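# Stand bottles on ledges matching their cap colours

## Task

Put every bottle upright on the wall ledge whose coloured label strip has the same colour as that bottle's cap, with the bottle's entire base resting on the ledge.

## Robot and tools

Robot: two seven-joint arms, left_arm and right_arm, each ending in a two-finger gripper. Both face +x. left_arm sits on the +y side; arm names do not correspond to image sides. Equal joint values on the two arms give mirror-image postures. A gripper pose does not fix the elbow, so a big wrist turn can swing it.

Frame: one scene frame for everything. Origin on z = 0 directly below the midpoint between the arm bases, which are 0.70 m above it. +z up, +x forward. Positions are in metres; orientations are quaternions written w first (qw, qx, qy, qz). Reported hand positions and orientations can be off by up to a few centimetres, more at long reach.

Gripper frame: fingers point along the gripper's +z and close along its y axis. end_effector_position is the point between the pads when closed, under 1 cm behind the fingertips. Closing pushes the fingertips about 17 mm further out along +z, mostly while the pads are more than 70 mm apart.

Row format (shared by execute_actions and move): one flat list of 16 numbers covering both arms, even when only one moves. First 8 are left_arm: x, y, z, qw, qx, qy, qz, opening. Next 8 are right_arm in the same order. x, y, z and the quaternion are an absolute pose for that gripper in the scene frame, not an offset. Opening runs from -1 (closed) to +1 (fully open, 0.145 m). Going from fully open to closed takes at least about 0.5 s. To keep an arm still, resend the exact pose from the last result taken before it began to stay, plus its intended opening, in every call. Resending a measured pose can relieve a press. To keep an orientation, repeat the same quaternion in every row rather than copying the possibly drifted reported one. A 0 opening is a real command, so to leave a gripper alone resend its present command.

execute_actions(actions, cameras): actions is a list of actions. Each action is a list of up to 15 rows, one row per 1/30 s control step. A short action holds its last row until all 15 steps are done, so one action lasts 0.5 s. An action is refused for both arms if any target lies more than 0.6 m from that gripper's current position along any of the gripper's own axes. The whole call is refused if any action is malformed or the first action fails this check against the last reported state. An empty list just returns state and images.

move(target, speed, blend, opening_speed, blocking, cameras): drives each gripper in a straight line from its Hand target toward the given row. target is one 16-number row, or a list of up to 15 rows done in sequence, without the 0.6 m limit.
- speed: m/s, 0.002 to 1.1, default 0.25. Rotation is capped at twice this value in rad/s. Give one number, or one per target.
- blend: in metres. It rounds the corners at intermediate targets.
- opening_speed: scale units per second, at least 0.2.
- blocking=false returns after about 0.5 s while the move continues. A new move replaces a running one.

Path timing: all paths finish together, take at least 0.5 s, and are cut off after 10 s. Paths do not avoid obstacles or the other arm. Grippers lag, stray and can overshoot the speed, especially with a nearly straight arm. Faster moves, and targets set deeper past a contact, hit or press harder.

Opening changes during a move: the first target's opening is sent at the start. A changed opening in a later target is applied on arrival, after everything is at rest.

Result: a move: line reporting how it ended (done, off_target, moving, held, fault) and which limits acted. Neither done nor off_target tells you about contact. limits=paced means a pose was clipped; limits=held means steps were withheld.

wait(seconds 0 to 10): holds the last commands and lets a running move continue. stop(): brakes a running move to rest; fast moves need room to brake. zoom_image(camera cam_high or cam_low, region [x0,y0,x1,y1] in pixels, at most 504x504): gives a closer view of that camera's latest image. read_manual(section "licences"): returns licence text only. finished_scene(scene 1 or 2): ends the scene for good. Scene 1 is practice, and the goal must hold without the robot touching anything.

Results: state for each arm includes end_effector_position, end_effector_quat_wxyz, Hand target, Joint positions (the last number is the finger opening in m), Joint velocities ("within noise" means at rest), Joint torques (these include the arm's own weight; numbers 3 and 4 wrap at ±28 N m), grip_measured, Tool commands and Time used. Images come from cam_high and cam_low, both 896x504; calibration is given per camera. The controller limits the commanded orientation to within 32 degrees of the measured one at each step. After each action the arm heads to its Hand target, which may fall short, so send the remainder in the next call.

Gripping: keep commanding an opening well below grip_measured to keep holding. The further below, the harder the squeeze, up to about 10 N per pad. A fast close can squeeze harder than that.

Avoid:
- drops, and releasing an object that is still moving
- fast impacts and hard pushes
- knocking things out of the work area
- contact between the two arms, including one gripper closing on the other's fingers
- long holds with an outstretched arm or straining toward an unreachable pose; these overheat motors (MOTOR HOT at 85 °C, OVER-TEMPERATURE FAULT stop at 100 °C).
A loose object may sometimes be nudged by an outside push. Thinking time lets the simulation run on.

Each tool is called as name(argument=value, ...), one argument or row to a line, values as JSON.

## Session

execute_actions(
  actions=[],
)

Scene clock: 0.00 s.
left_arm: end_effector_position=(+0.3554, +0.1334, +0.3763) grip_measured=+1.00 end_effector_quat_wxyz=(-0.040, -0.585, +0.680, -0.440) | right_arm: end_effector_position=(+0.4020, -0.0846, +0.4120) grip_measured=+1.00 end_effector_quat_wxyz=(+0.172, +0.783, +0.024, +0.598)
Joint positions: left_arm=[0.476 0.652 -0.724 1.144 -0.177 -0.294 0.656 0.145] | right_arm=[0.249 -0.096 -0.415 1.14 -0.092 0.203 -0.635 0.145]
Joint velocities: within noise
Joint torques (N m): no reading
Motor temperatures (°C): left_arm=[23 20 24 22 21 24 21] | right_arm=[21 23 24 21 21 21 22]
Hand target: left_arm +0.3554, +0.1334, +0.3763; -0.040, -0.585, +0.680, -0.440 | right_arm +0.4020, -0.0846, +0.4120; +0.172, +0.783, +0.024, +0.598
Tool commands: left_gripper/opening=+1.0 right_gripper/opening=+1.0

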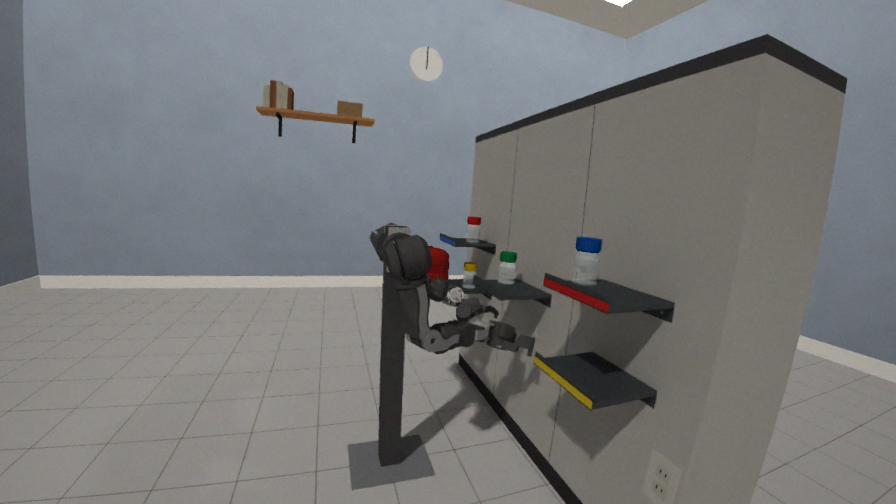

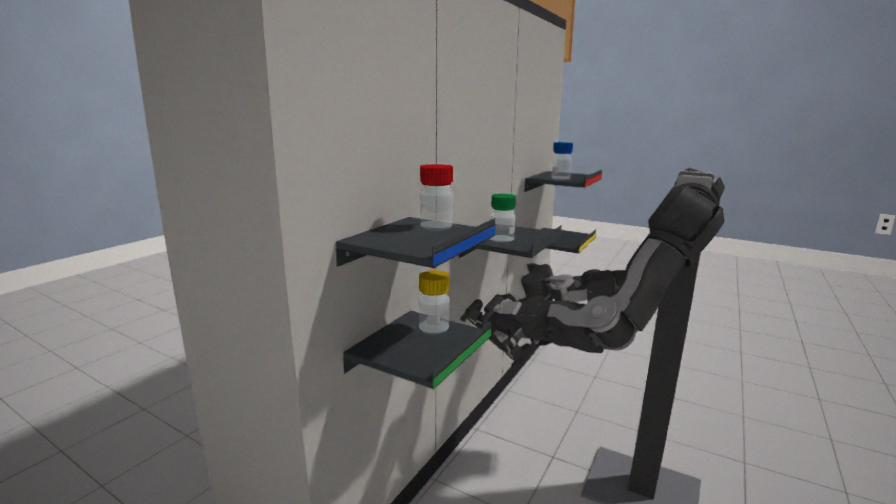

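zoom_image(
  camera="cam_high",
  region=[420, 200, 700, 420],
)

zoom_image(
  camera="cam_low",
  region=[320, 120, 640, 400],
)

Scaled by 1.800 from the camera's 896x504 image, which has a finer 1280x720 frame.

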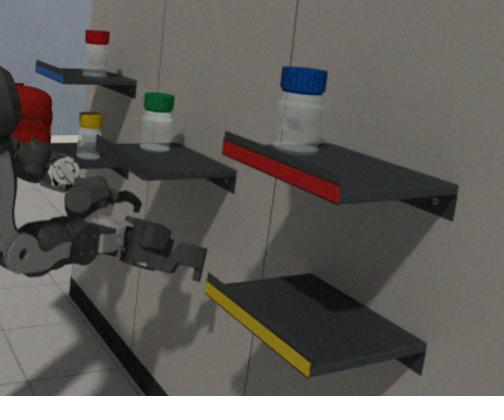

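Scaled by 1.575 from the camera's 896x504 image, which has a finer 1280x720 frame.

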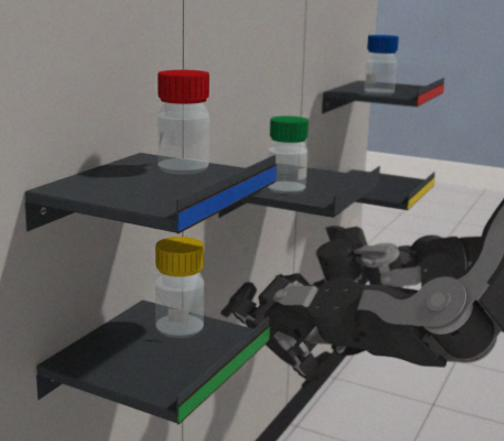

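move(
  target=[
    [0.22,0.17,0.40,-0.040,-0.585,0.680,-0.440,1,0.24,-0.14,0.42,0.172,0.783,0.024,0.598,1],
    [0.22,0.22,0.46,0,0.7071,0,0.7071,1,0.22,-0.22,0.46,0,0.7071,0,0.7071,1],
  ],
  speed=0.2,
)

Scene clock: 130.77 s.
left_arm: end_effector_position=(+0.2198, +0.2191, +0.4594) grip_measured=+1.00 end_effector_quat_wxyz=(+0.002, +0.707, -0.004, +0.707) | right_arm: end_effector_position=(+0.2200, -0.2199, +0.4601) grip_measured=+1.00 end_effector_quat_wxyz=(+0.001, +0.708, -0.001, +0.707)
Joint positions: left_arm=[-0.754 0.557 -0.069 1.905 0.388 -0.486 -0.256 0.145] | right_arm=[-0.716 0.752 -0.239 1.911 0.421 -0.561 -0.483 0.145]
Joint velocities: within noise
Joint torques (N m): left_arm=[-0.46 1.81 1.21 5.33 0.08 -0.53 -0.04] | right_arm=[-0.04 3.49 1.58 2.93 -0.03 -0.51 0.1]
Motor temperatures (°C): left_arm=[26 21 25 23 22 24 21] | right_arm=[23 23 24 23 21 21 21]
Hand target: left_arm +0.2200, +0.2200, +0.4600; +0.000, +0.707, +0.000, +0.707 | right_arm +0.2200, -0.2200, +0.4600; +0.000, +0.707, +0.000, +0.707
Off the commanded pose: left_arm 0.001 m, 0 deg | right_arm 0.000 m, 0 deg.
move: done

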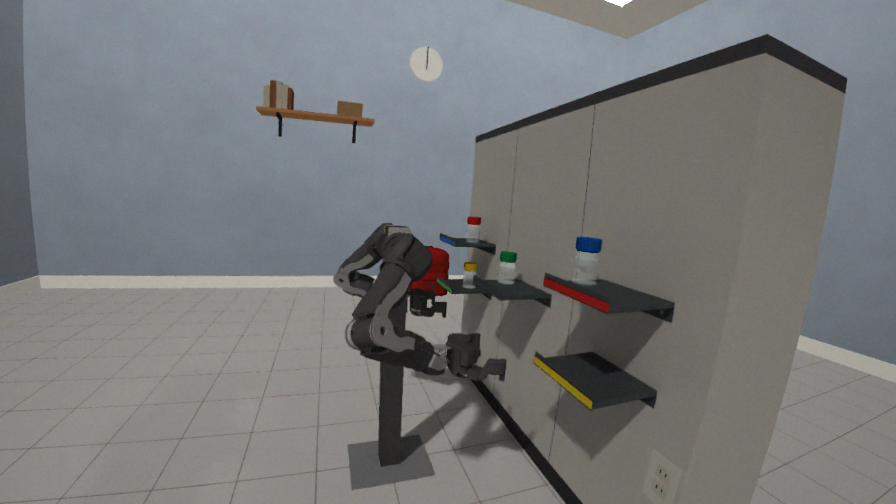

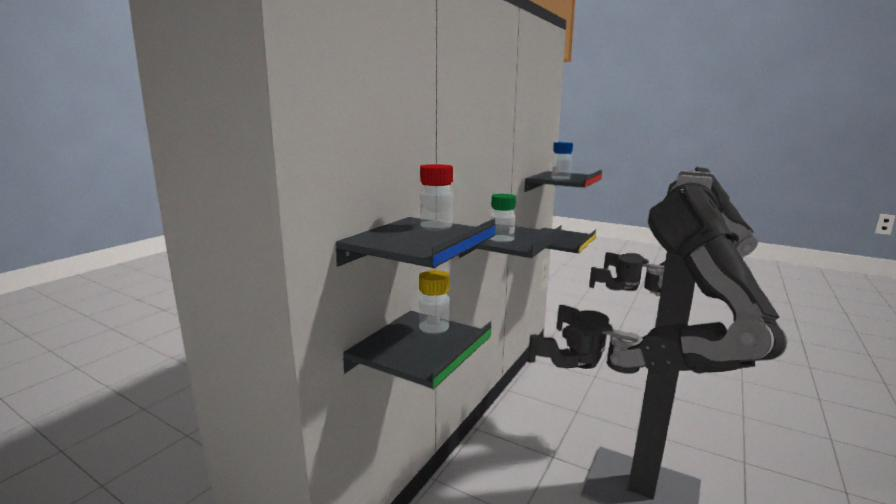

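zoom_image(
  camera="cam_low",
  region=[500, 240, 660, 390],
)

zoom_image(
  camera="cam_high",
  region=[390, 250, 550, 400],
)

Scaled by 3.150 from the camera's 896x504 image, which has a finer 1280x720 frame.

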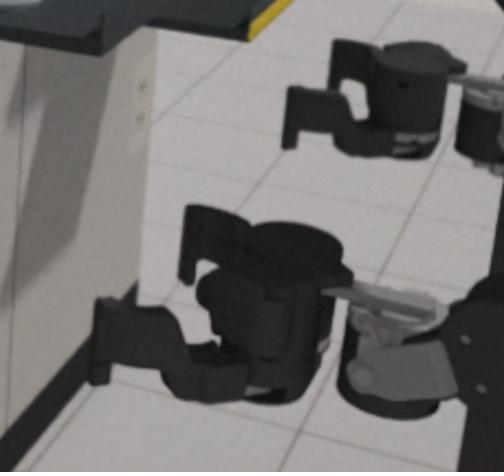

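Scaled by 3.150 from the camera's 896x504 image, which has a finer 1280x720 frame.

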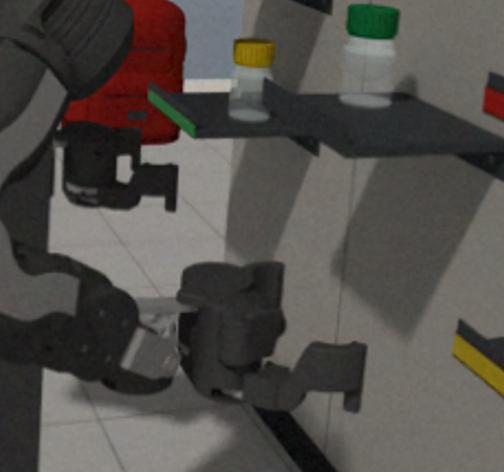

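move(
  target=[
    [0.20,0.345,0.535,0,0.7071,0,0.7071,1,0.20,-0.335,0.735,0,0.7071,0,0.7071,1],
    [0.30,0.345,0.535,0,0.7071,0,0.7071,1,0.30,-0.335,0.735,0,0.7071,0,0.7071,1],
  ],
  speed=0.25,
)

zoom_image(
  camera="cam_low",
  region=[320, 120, 640, 400],
)

zoom_image(
  camera="cam_high",
  region=[400, 200, 640, 420],
)

Scene clock: 184.40 s.
left_arm: end_effector_position=(+0.3000, +0.3436, +0.5353) grip_measured=+1.00 end_effector_quat_wxyz=(+0.002, +0.707, -0.003, +0.707) | right_arm: end_effector_position=(+0.2998, -0.3343, +0.7360) grip_measured=+1.00 end_effector_quat_wxyz=(+0.000, +0.707, +0.003, +0.707)
Joint positions: left_arm=[-0.78 1.286 0.169 1.716 1.228 -0.576 -0.103 0.145] | right_arm=[-0.764 1.2 1.194 2.028 1.487 0.465 -0.116 0.145]
Joint velocities: within noise
Joint torques (N m): left_arm=[2.89 4.92 2.7 1.57 0.11 -0.6 -0.05] | right_arm=[1.54 4.76 2.81 0.64 0.11 -0.59 -0.18]
Motor temperatures (°C): left_arm=[24 21 25 24 21 24 21] | right_arm=[21 23 24 22 21 21 21]
Hand target: left_arm +0.3000, +0.3450, +0.5350; +0.000, +0.707, +0.000, +0.707 | right_arm +0.3000, -0.3350, +0.7350; +0.000, +0.707, +0.000, +0.707
Off the commanded pose: left_arm 0.001 m, 0 deg | right_arm 0.001 m, 0 deg.
move: done

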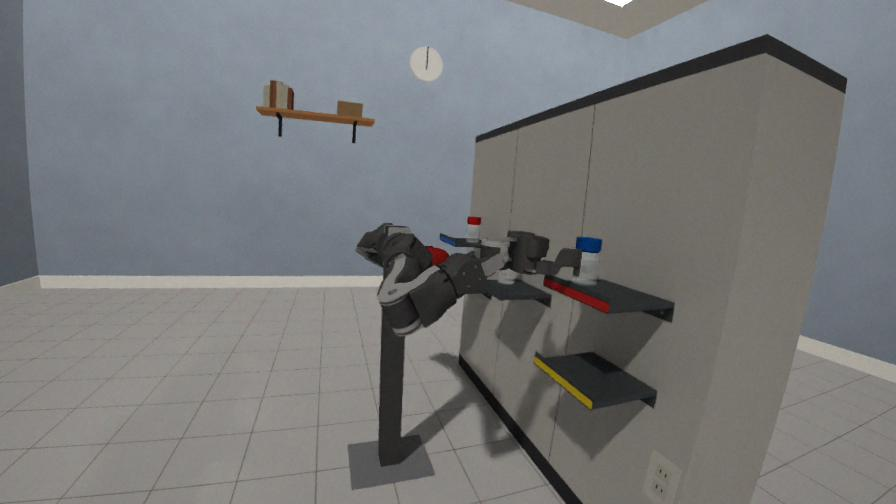

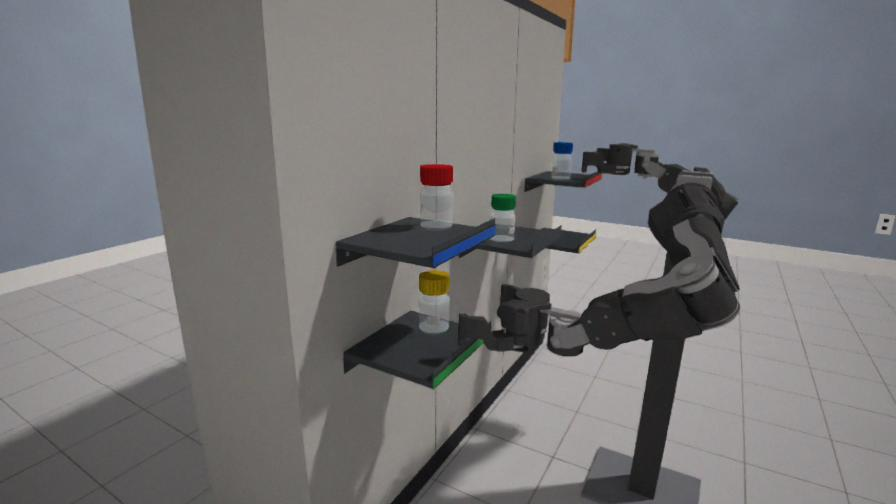

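Scaled by 1.575 from the camera's 896x504 image, which has a finer 1280x720 frame.

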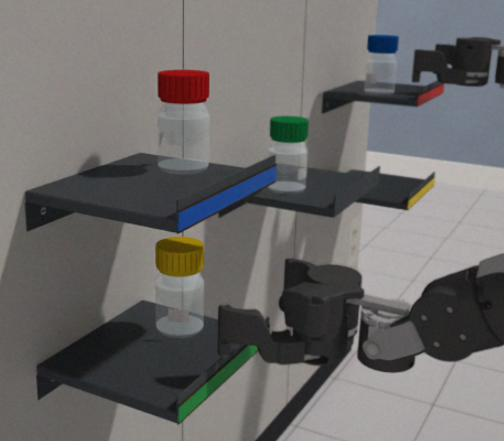

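Scaled by 2.100 from the camera's 896x504 image, which has a finer 1280x720 frame.

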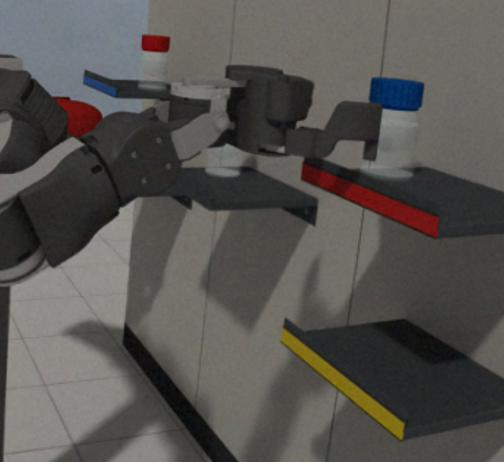

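move(
  target=[
    [0.373,0.345,0.535,0,0.7071,0,0.7071,1,0.363,-0.335,0.735,0,0.7071,0,0.7071,1],
    [0.373,0.345,0.535,0,0.7071,0,0.7071,-0.5,0.363,-0.335,0.735,0,0.7071,0,0.7071,-0.5],
  ],
  speed=0.15,
  opening_speed=2,
)

zoom_image(
  camera="cam_low",
  region=[320, 120, 640, 400],
)

zoom_image(
  camera="cam_high",
  region=[400, 200, 640, 420],
)

Scene clock: 196.07 s.
left_arm: end_effector_position=(+0.3730, +0.3462, +0.5363) grip_measured=-0.27 end_effector_quat_wxyz=(-0.002, +0.706, +0.002, +0.709) | right_arm: end_effector_position=(+0.3630, -0.3347, +0.7373) grip_measured=-0.27 end_effector_quat_wxyz=(+0.001, +0.705, +0.002, +0.710)
Joint positions: left_arm=[0.047 1.128 -0.343 1.449 1.146 -0.319 -0.041 0.055] | right_arm=[-0.443 1.504 0.684 1.791 1.558 0.241 -0.18 0.055]
Joint velocities: within noise
Joint torques (N m): left_arm=[5.42 6.53 2.5 2.17 0.08 -0.59 0.23] | right_arm=[3.65 6.08 3.02 0.44 0.06 -0.37 -0.02]
Motor temperatures (°C): left_arm=[24 22 25 24 21 24 21] | right_arm=[21 24 24 21 20 21 21]
Hand target: left_arm +0.3730, +0.3451, +0.5350; +0.000, +0.707, +0.000, +0.707 | right_arm +0.3630, -0.3350, +0.7349; +0.000, +0.707, +0.000, +0.707
Off the commanded pose: left_arm 0.002 m, 0 deg | right_arm 0.002 m, 0 deg.
joint sent to its limit (right arm) — joint 5 (forearm roll), upper limit. The joint targets still meet the commanded pose.
move: done

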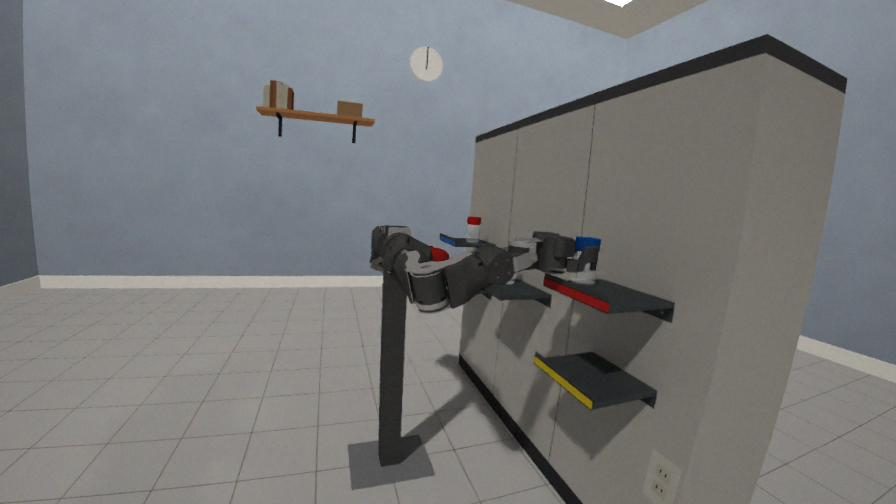

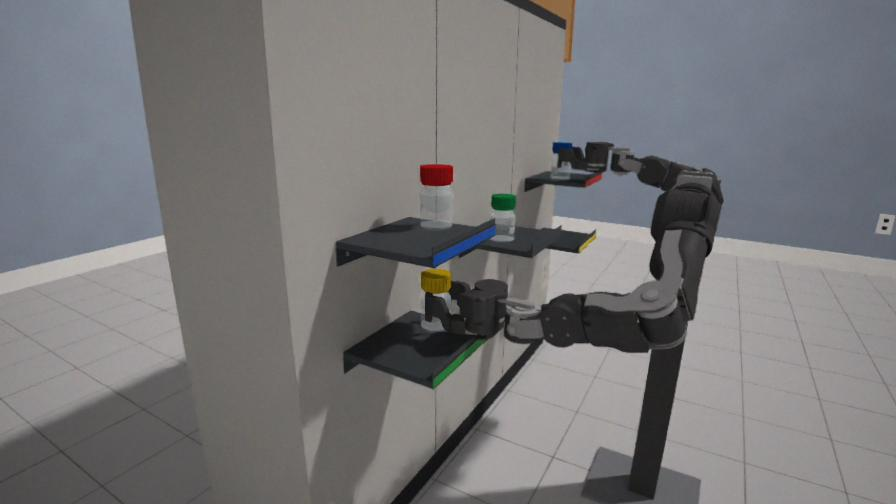

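Scaled by 1.575 from the camera's 896x504 image, which has a finer 1280x720 frame.

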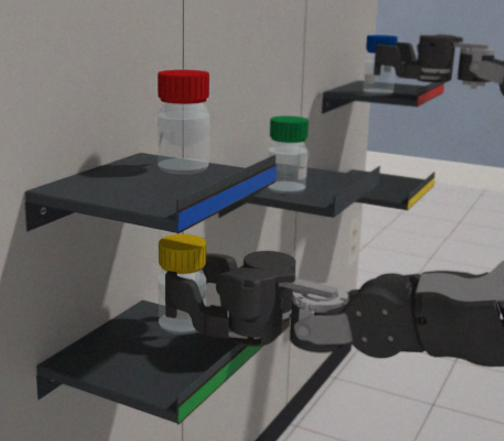

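Scaled by 2.100 from the camera's 896x504 image, which has a finer 1280x720 frame.

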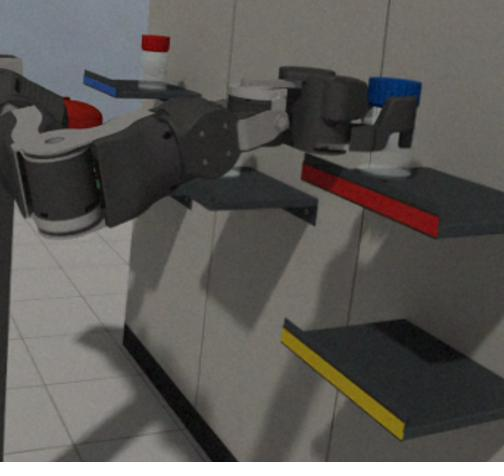

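zoom_image(
  camera="cam_low",
  region=[450, 180, 610, 270],
)

zoom_image(
  camera="cam_high",
  region=[440, 240, 600, 330],
)

Scaled by 3.150 from the camera's 896x504 image, which has a finer 1280x720 frame.

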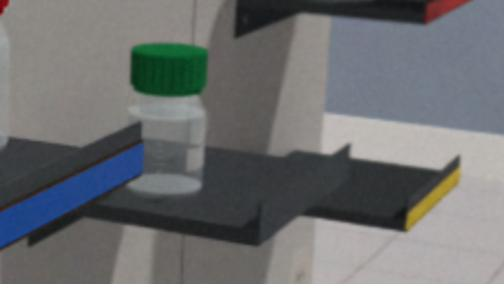

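Scaled by 3.150 from the camera's 896x504 image, which has a finer 1280x720 frame.

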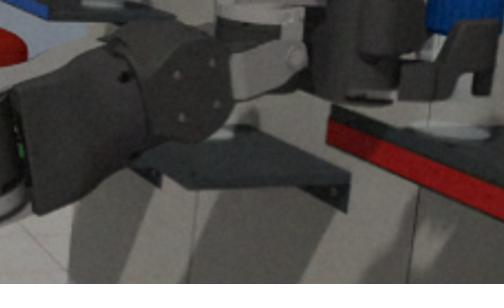

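move(
  target=[
    [0.373,0.345,0.575,0,0.7071,0,0.7071,-0.5,0.363,-0.335,0.735,0,0.7071,0,0.7071,-0.5],
    [0.22,0.32,0.60,0,0.7071,0,0.7071,-0.5,0.363,-0.335,0.735,0,0.7071,0,0.7071,-0.5],
    [0.225,0.08,0.68,0.153,0.6903,-0.153,0.6903,-0.5,0.363,-0.335,0.735,0,0.7071,0,0.7071,-0.5],
    [0.235,-0.06,0.68,0.153,0.6903,-0.153,0.6903,-0.5,0.363,-0.335,0.735,0,0.7071,0,0.7071,-0.5],
  ],
  speed=0.25,
  blend=0.02,
)

Scene clock: 269.20 s.
left_arm: end_effector_position=(+0.2162, -0.0039, +0.6827) grip_measured=-0.28 end_effector_quat_wxyz=(+0.377, +0.609, -0.398, +0.572) | right_arm: end_effector_position=(+0.3629, -0.3347, +0.7374) grip_measured=-0.27 end_effector_quat_wxyz=(+0.001, +0.704, +0.002, +0.710)
Joint positions: left_arm=[-1.407 2.011 1.365 2.431 1.584 -0.032 -0.131 0.055] | right_arm=[-0.443 1.504 0.684 1.791 1.558 0.241 -0.18 0.055]
Joint velocities: within noise
Joint torques (N m): left_arm=[4.34 0.59 3.08 0.36 0.13 -0.86 0.2] | right_arm=[3.55 6.05 3.08 0.54 0.07 -0.38 -0.08]
Motor temperatures (°C): left_arm=[25 24 26 22 21 25 21] | right_arm=[22 25 24 20 20 21 21]
Hand target: left_arm +0.2155, -0.0044, +0.6844; +0.381, +0.606, -0.397, +0.574 | right_arm +0.3630, -0.3350, +0.7351; +0.000, +0.707, +0.000, +0.707
Off the commanded pose: left_arm 0.059 m, 42 deg; orientation clipped | right_arm 0.002 m, 0 deg.
joint read past its limit (left arm) — joint 2 (shoulder roll), upper limit.
joint sent to its limit (left arm) — joint 1 (shoulder pitch), lower limit; joint 2 (shoulder roll), upper limit; joint 4 (elbow), upper limit, where the elbow is as bent as it goes; joint 5 (forearm roll), upper limit. The joint targets are off in position and orientation.
joint sent to its limit (right arm) — joint 5 (forearm roll), upper limit. The joint targets still meet the commanded pose.
move: off_target (left_arm); limits=paced

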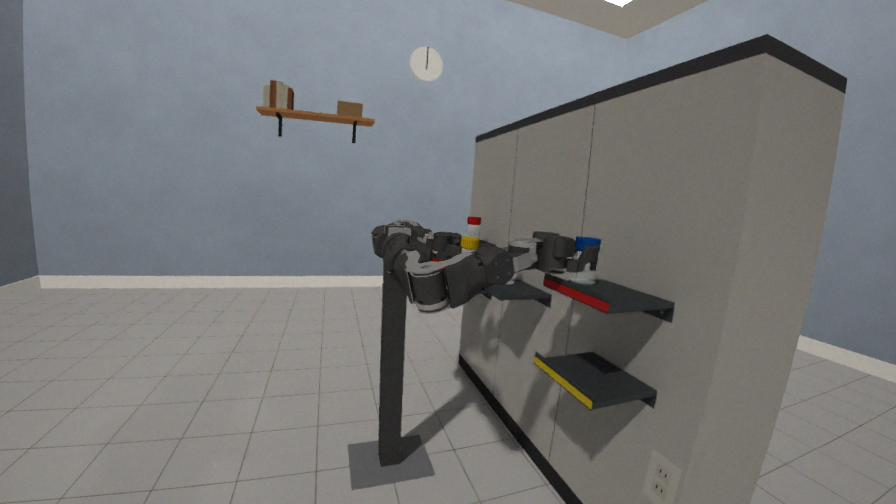

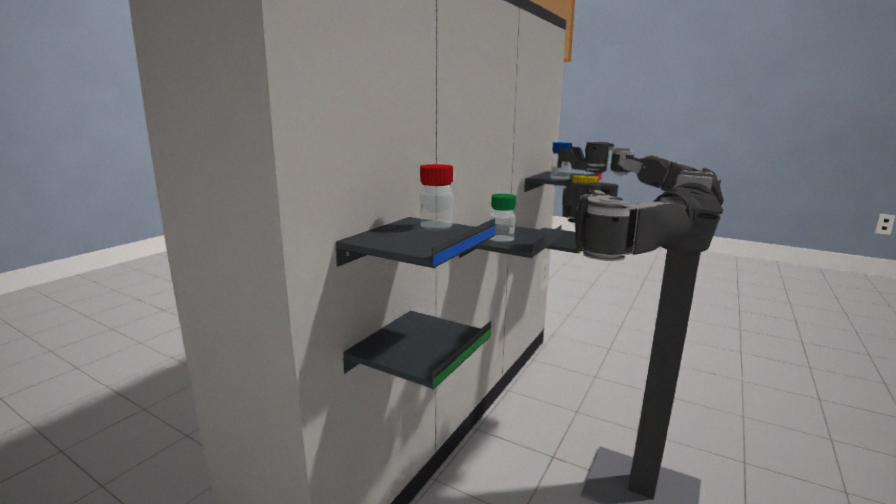

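move(
  target=[
    [0.22,0.15,0.66,0.153,0.6903,-0.153,0.6903,-0.5,0.363,-0.335,0.735,0,0.7071,0,0.7071,-0.5],
    [0.22,0.32,0.57,0,0.7071,0,0.7071,-0.5,0.363,-0.335,0.735,0,0.7071,0,0.7071,-0.5],
    [0.22,0.22,0.47,0,0.7071,0,0.7071,-0.5,0.363,-0.335,0.735,0,0.7071,0,0.7071,-0.5],
  ],
  speed=0.2,
)

Scene clock: 306.60 s.
left_arm: end_effector_position=(+0.2196, +0.2188, +0.4681) grip_measured=-0.28 end_effector_quat_wxyz=(+0.002, +0.712, -0.001, +0.703) | right_arm: end_effector_position=(+0.3629, -0.3347, +0.7374) grip_measured=-0.27 end_effector_quat_wxyz=(+0.001, +0.704, +0.002, +0.710)
Joint positions: left_arm=[-0.783 0.53 -0.02 1.962 0.394 -0.427 -0.226 0.055] | right_arm=[-0.443 1.504 0.684 1.791 1.558 0.241 -0.18 0.055]
Joint velocities: within noise
Joint torques (N m): left_arm=[-0.01 1.7 1.43 4.41 -0.07 -0.98 0.05] | right_arm=[3.71 6.05 2.95 0.54 0.09 -0.37 -0.03]
Motor temperatures (°C): left_arm=[24 22 26 22 21 26 21] | right_arm=[22 25 24 20 20 20 21]
Hand target: left_arm +0.2200, +0.2201, +0.4700; +0.000, +0.707, +0.000, +0.707 | right_arm +0.3630, -0.3350, +0.7351; +0.000, +0.707, +0.000, +0.707
Off the commanded pose: left_arm 0.002 m, 1 deg | right_arm 0.002 m, 0 deg.
joint sent to its limit (right arm) — joint 5 (forearm roll), upper limit. The joint targets still meet the commanded pose.
move: done

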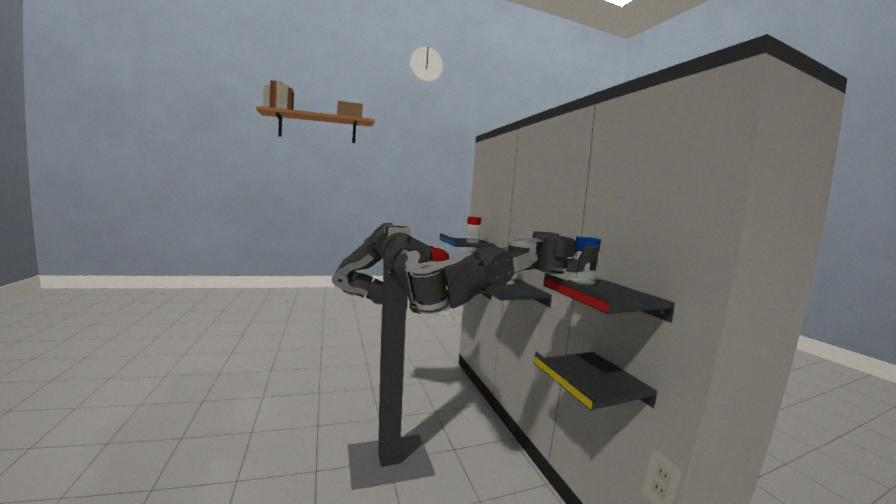

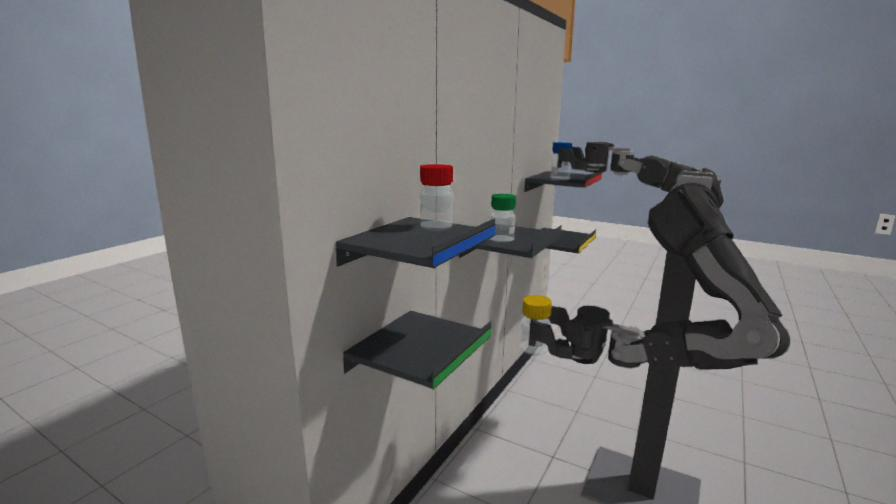

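move(
  target=[
    [0.28,0.175,0.50,0,0.7071,0,0.7071,-0.5,0.363,-0.335,0.731,0,0.7071,0,0.7071,-0.5],
    [0.31,0.175,0.54,0,0.7071,0,0.7071,-0.5,0.363,-0.335,0.731,0,0.7071,0,0.7071,0.1],
  ],
  speed=0.15,
  opening_speed=1,
)

zoom_image(
  camera="cam_high",
  region=[500, 200, 700, 340],
)

Scene clock: 341.27 s.
left_arm: end_effector_position=(+0.3099, +0.1744, +0.5374) grip_measured=-0.28 end_effector_quat_wxyz=(+0.000, +0.711, -0.003, +0.703) | right_arm: end_effector_position=(+0.3630, -0.3348, +0.7330) grip_measured=+0.10 end_effector_quat_wxyz=(+0.000, +0.705, +0.001, +0.709)
Joint positions: left_arm=[-0.278 0.424 -0.14 2.104 0.367 0.176 -0.325 0.055] | right_arm=[-0.46 1.498 0.684 1.794 1.553 0.226 -0.18 0.083]
Joint velocities: within noise
Joint torques (N m): left_arm=[3.1 1.28 1.14 5.78 -0.07 -0.83 0.02] | right_arm=[2.84 6.16 4.03 0.51 0.06 -0.34 -0.02]
Motor temperatures (°C): left_arm=[23 22 25 23 21 26 21] | right_arm=[22 25 24 20 20 20 21]
Hand target: left_arm +0.3100, +0.1750, +0.5401; +0.000, +0.707, +0.000, +0.707 | right_arm +0.3630, -0.3351, +0.7309; +0.000, +0.707, +0.000, +0.707
Off the commanded pose: left_arm 0.003 m, 1 deg | right_arm 0.002 m, 0 deg.
move: done; target 2's new opening was sent with right_arm's hand 0.006 m and 1 deg from that target

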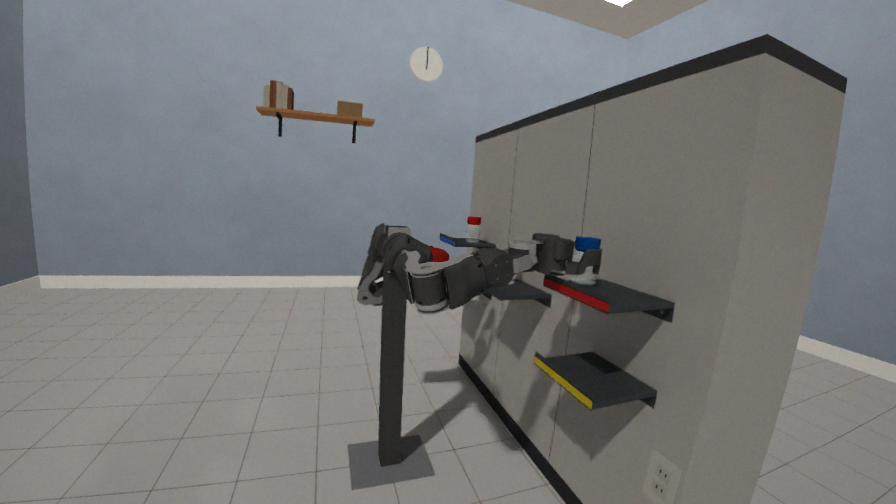

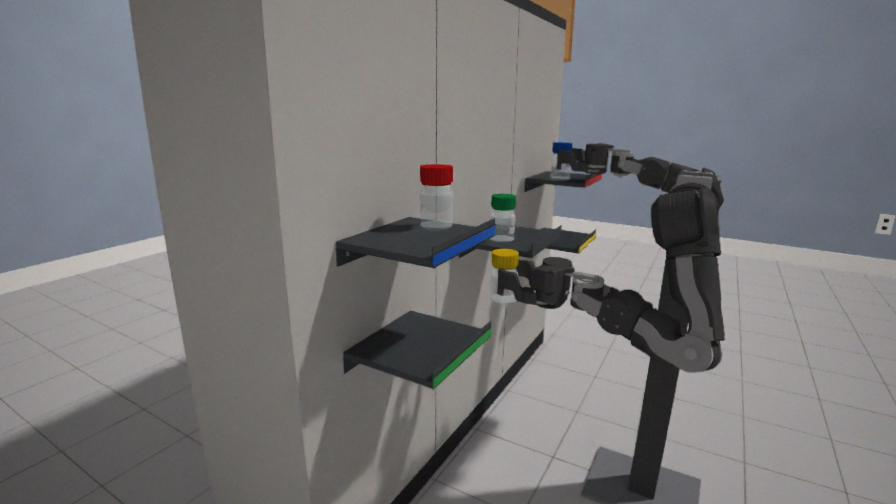

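Scaled by 2.520 from the camera's 896x504 image, which has a finer 1280x720 frame.

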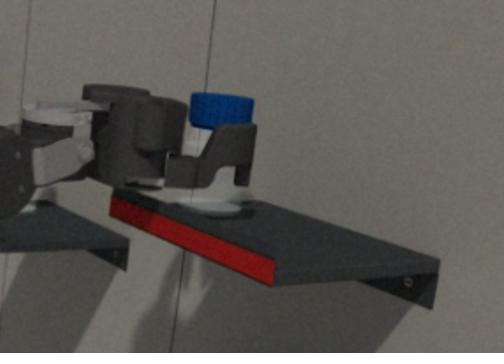

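move(
  target=[
    [0.315,0.175,0.62,0,0.7071,0,0.7071,-0.5,0.22,-0.315,0.731,0,0.7071,0,0.7071,0.1],
    [0.32,0.165,0.675,0,0.7071,0,0.7071,-0.5,0.22,-0.26,0.6,0,0.7071,0,0.7071,1],
    [0.315,-0.045,0.675,0.1228,0.6964,-0.1228,0.6964,-0.5,0.22,-0.22,0.47,0,0.7071,0,0.7071,1],
  ],
  speed=0.15,
  blend=0.015,
)

zoom_image(
  camera="cam_low",
  region=[420, 120, 640, 300],
)

zoom_image(
  camera="cam_high",
  region=[420, 200, 640, 340],
)

Scene clock: 357.07 s.
left_arm: end_effector_position=(+0.3143, -0.0458, +0.6729) grip_measured=-0.28 end_effector_quat_wxyz=(+0.123, +0.700, -0.125, +0.693) | right_arm: end_effector_position=(+0.2198, -0.2208, +0.4695) grip_measured=+1.00 end_effector_quat_wxyz=(+0.001, +0.708, -0.002, +0.706)
Joint positions: left_arm=[0.696 0.067 -0.942 2.103 0.855 0.751 -1.097 0.055] | right_arm=[-0.739 0.15 0.236 1.961 0.283 -0.305 0.162 0.145]
Joint velocities: within noise
Joint torques (N m): left_arm=[7.4 -1.54 1.42 2.85 -0.45 -0.58 0.12] | right_arm=[-0.38 1.52 0.47 3.86 0.14 -0.53 0.08]
Motor temperatures (°C): left_arm=[24 22 25 24 21 26 21] | right_arm=[22 25 24 20 20 20 21]
Hand target: left_arm +0.3150, -0.0450, +0.6750; +0.123, +0.696, -0.123, +0.696 | right_arm +0.2200, -0.2199, +0.4700; +0.000, +0.707, +0.000, +0.707
Off the commanded pose: left_arm 0.002 m, 1 deg | right_arm 0.001 m, 0 deg.
move: done; blend cut to 0 m at target 2

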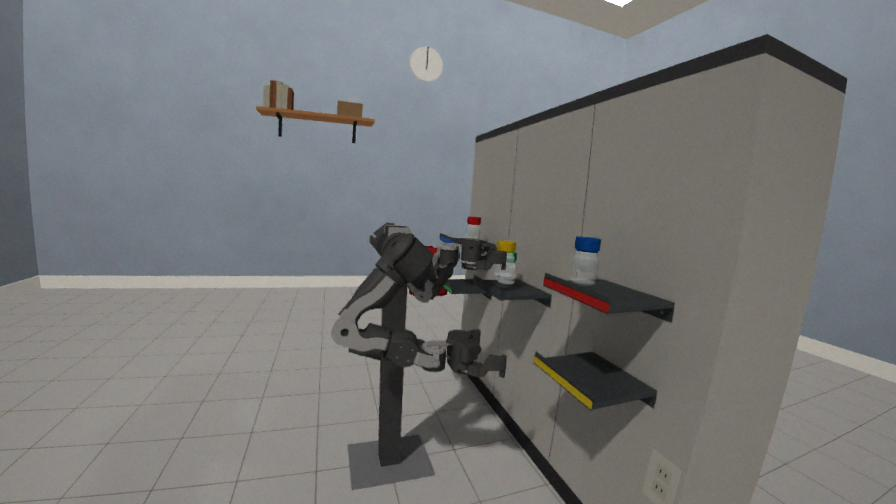

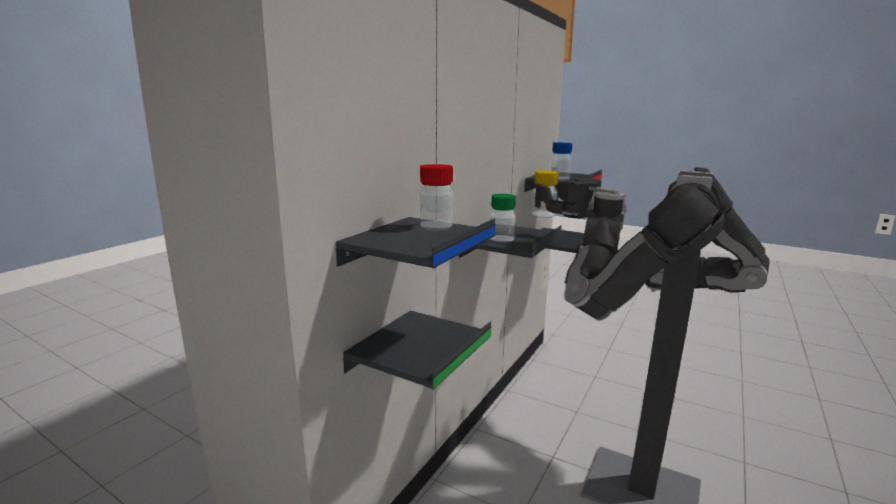

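Scaled by 2.291 from the camera's 896x504 image, which has a finer 1280x720 frame.

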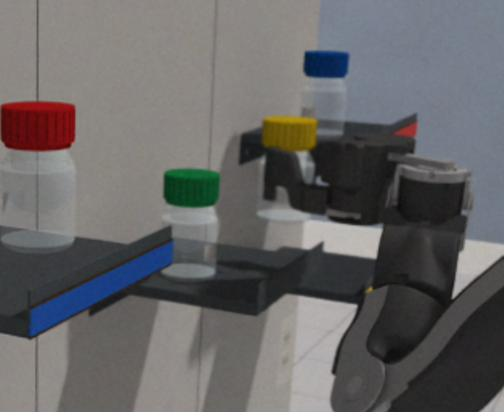

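Scaled by 2.291 from the camera's 896x504 image, which has a finer 1280x720 frame.

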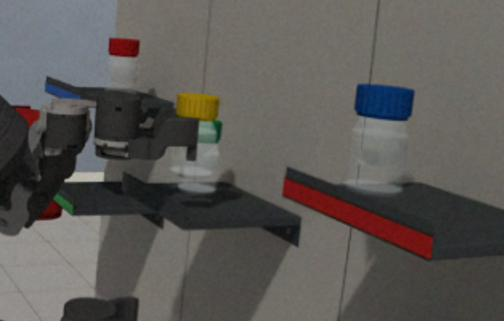

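move(
  target=[
    [0.332,-0.05,0.675,0.1228,0.6964,-0.1228,0.6964,-0.5,0.22,-0.22,0.47,0,0.7071,0,0.7071,1],
    [0.332,-0.05,0.641,0.1228,0.6964,-0.1228,0.6964,-0.5,0.22,-0.22,0.47,0,0.7071,0,0.7071,1],
  ],
  speed=0.08,
)

zoom_image(
  camera="cam_low",
  region=[480, 160, 600, 280],
)

zoom_image(
  camera="cam_high",
  region=[440, 220, 560, 320],
)

Scene clock: 372.27 s.
left_arm: end_effector_position=(+0.3320, -0.0496, +0.6391) grip_measured=-0.28 end_effector_quat_wxyz=(+0.122, +0.700, -0.123, +0.693) | right_arm: end_effector_position=(+0.2198, -0.2208, +0.4696) grip_measured=+1.00 end_effector_quat_wxyz=(+0.001, +0.708, -0.002, +0.706)
Joint positions: left_arm=[0.688 0.148 -1.026 1.986 0.793 0.553 -1.009 0.055] | right_arm=[-0.739 0.15 0.236 1.961 0.283 -0.305 0.162 0.145]
Joint velocities: within noise
Joint torques (N m): left_arm=[7.58 -1.6 1.31 3.41 -0.48 -0.63 0.21] | right_arm=[-0.49 1.49 0.4 3.85 0.16 -0.53 0.06]
Motor temperatures (°C): left_arm=[25 22 24 23 22 26 21] | right_arm=[21 24 24 20 20 21 21]
Hand target: left_arm +0.3319, -0.0501, +0.6410; +0.123, +0.696, -0.123, +0.696 | right_arm +0.2200, -0.2199, +0.4701; +0.000, +0.707, +0.000, +0.707
Off the commanded pose: left_arm 0.002 m, 1 deg | right_arm 0.001 m, 0 deg.
move: done

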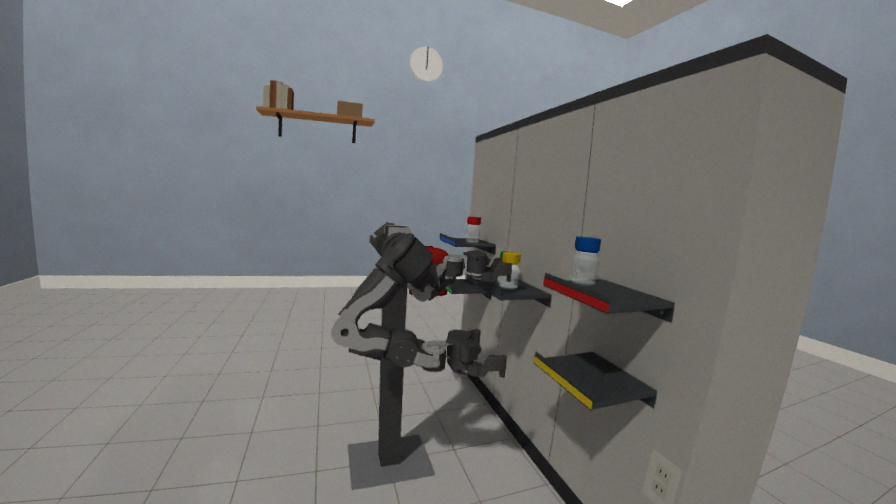

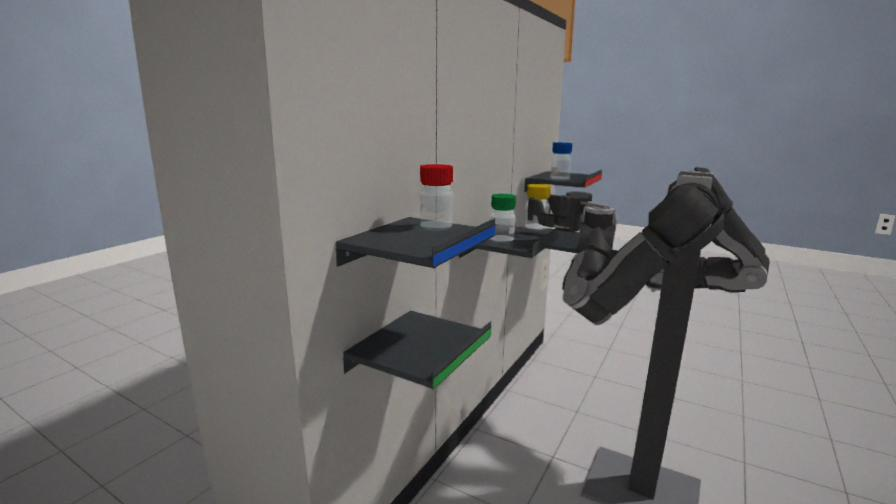

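Scaled by 4.200 from the camera's 896x504 image, which has a finer 1280x720 frame.

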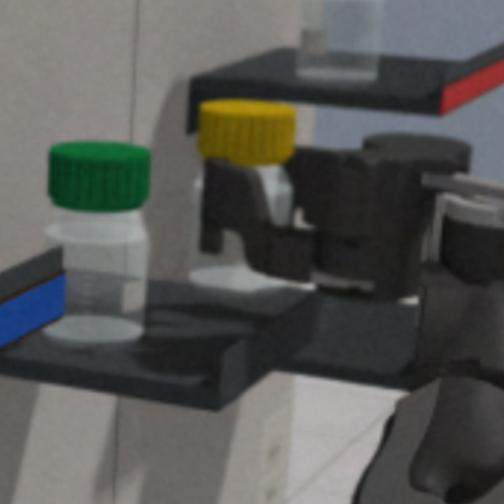

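Scaled by 4.200 from the camera's 896x504 image, which has a finer 1280x720 frame.

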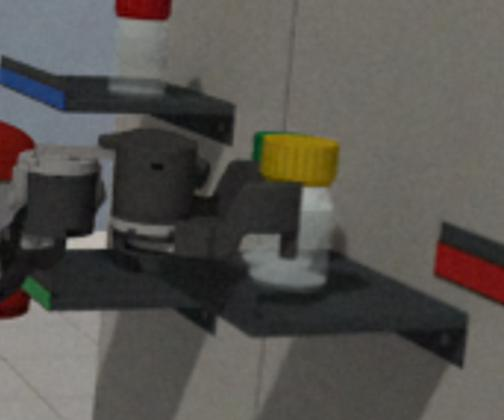

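move(
  target=[0.332,-0.05,0.637,0.1228,0.6964,-0.1228,0.6964,-0.5,0.22,-0.22,0.47,0,0.7071,0,0.7071,1],
  speed=0.03,
  cameras=[],
)

move(
  target=[0.332,-0.05,0.633,0.1228,0.6964,-0.1228,0.6964,-0.5,0.22,-0.22,0.47,0,0.7071,0,0.7071,1],
  speed=0.03,
)

zoom_image(
  camera="cam_low",
  region=[480, 160, 600, 280],
)

Scene clock: 380.07 s.
left_arm: end_effector_position=(+0.3316, -0.0499, +0.6366) grip_measured=-0.28 end_effector_quat_wxyz=(+0.123, +0.699, -0.123, +0.694) | right_arm: end_effector_position=(+0.2198, -0.2208, +0.4696) grip_measured=+1.00 end_effector_quat_wxyz=(+0.001, +0.708, -0.002, +0.706)
Joint positions: left_arm=[0.688 0.158 -1.04 1.983 0.789 0.532 -1.008 0.055] | right_arm=[-0.739 0.15 0.236 1.961 0.283 -0.305 0.162 0.145]
Joint velocities: within noise
Joint torques (N m): left_arm=[7.08 -1.33 1.32 3.03 -0.46 -0.64 0.2] | right_arm=[-0.51 1.49 0.57 3.82 0.15 -0.52 0.08]
Motor temperatures (°C): left_arm=[26 22 24 23 22 26 21] | right_arm=[21 24 23 21 20 21 21]
Hand target: left_arm +0.3319, -0.0500, +0.6370; +0.123, +0.696, -0.123, +0.696 | right_arm +0.2200, -0.2199, +0.4701; +0.000, +0.707, +0.000, +0.707
Off the commanded pose: left_arm 0.001 m, 0 deg | right_arm 0.001 m, 0 deg.
move: done
No camera images: "cameras" was empty.

Scene clock: 380.80 s.
left_arm: end_effector_position=(+0.3317, -0.0499, +0.6328) grip_measured=-0.28 end_effector_quat_wxyz=(+0.122, +0.698, -0.123, +0.694) | right_arm: end_effector_position=(+0.2198, -0.2208, +0.4696) grip_measured=+1.00 end_effector_quat_wxyz=(+0.001, +0.708, -0.002, +0.706)
Joint positions: left_arm=[0.688 0.169 -1.055 1.977 0.787 0.509 -1.008 0.055] | right_arm=[-0.739 0.15 0.236 1.961 0.283 -0.305 0.162 0.145]
Joint velocities: within noise
Joint torques (N m): left_arm=[6.87 -1.31 1.35 3.06 -0.47 -0.65 0.18] | right_arm=[-0.33 1.65 0.51 3.95 0.15 -0.53 0.07]
Motor temperatures (°C): left_arm=[26 22 24 23 22 26 21] | right_arm=[21 24 23 21 20 21 21]
Hand target: left_arm +0.3320, -0.0499, +0.6330; +0.123, +0.696, -0.123, +0.696 | right_arm +0.2200, -0.2199, +0.4701; +0.000, +0.707, +0.000, +0.707
Off the commanded pose: left_arm 0.000 m, 0 deg | right_arm 0.001 m, 0 deg.
move: done

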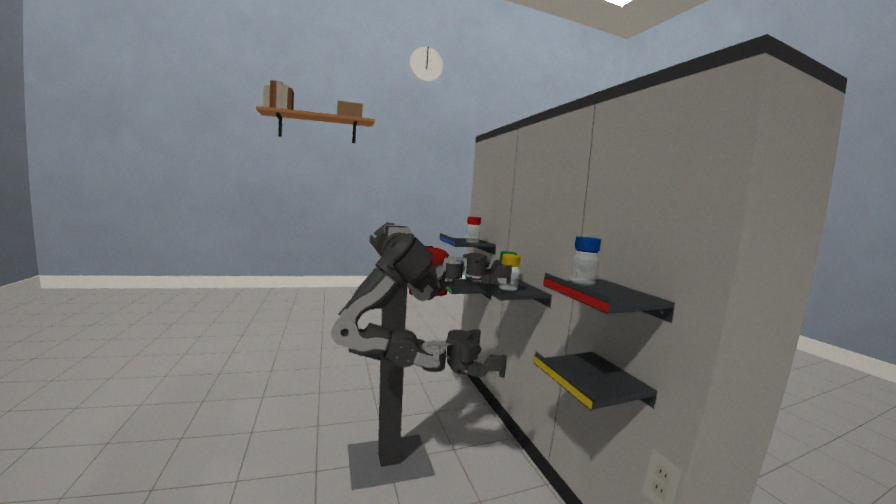

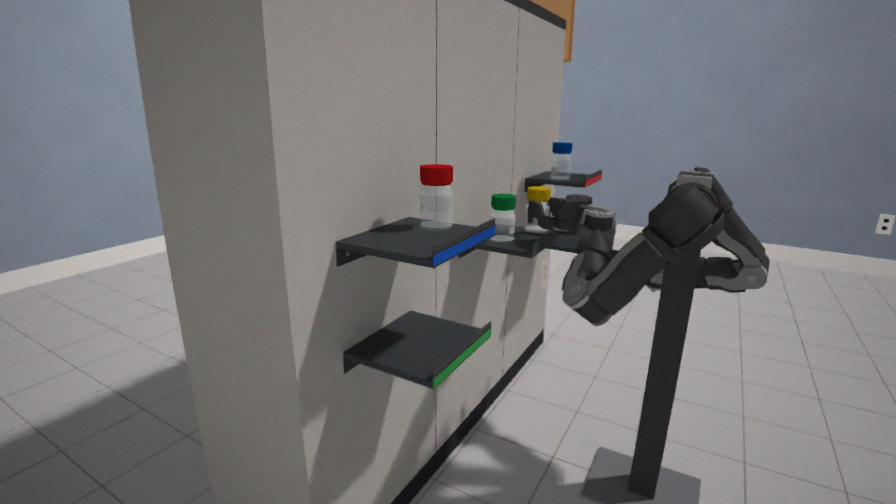

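Scaled by 4.200 from the camera's 896x504 image, which has a finer 1280x720 frame.

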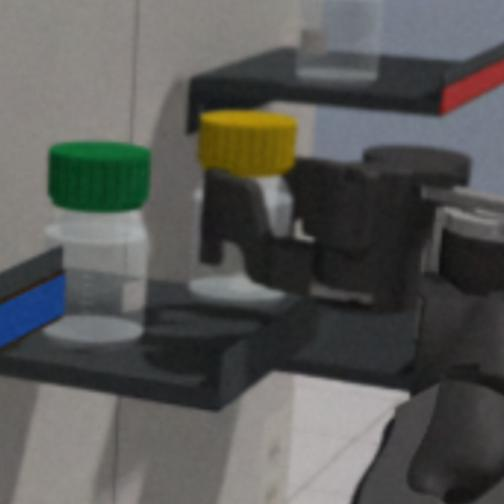

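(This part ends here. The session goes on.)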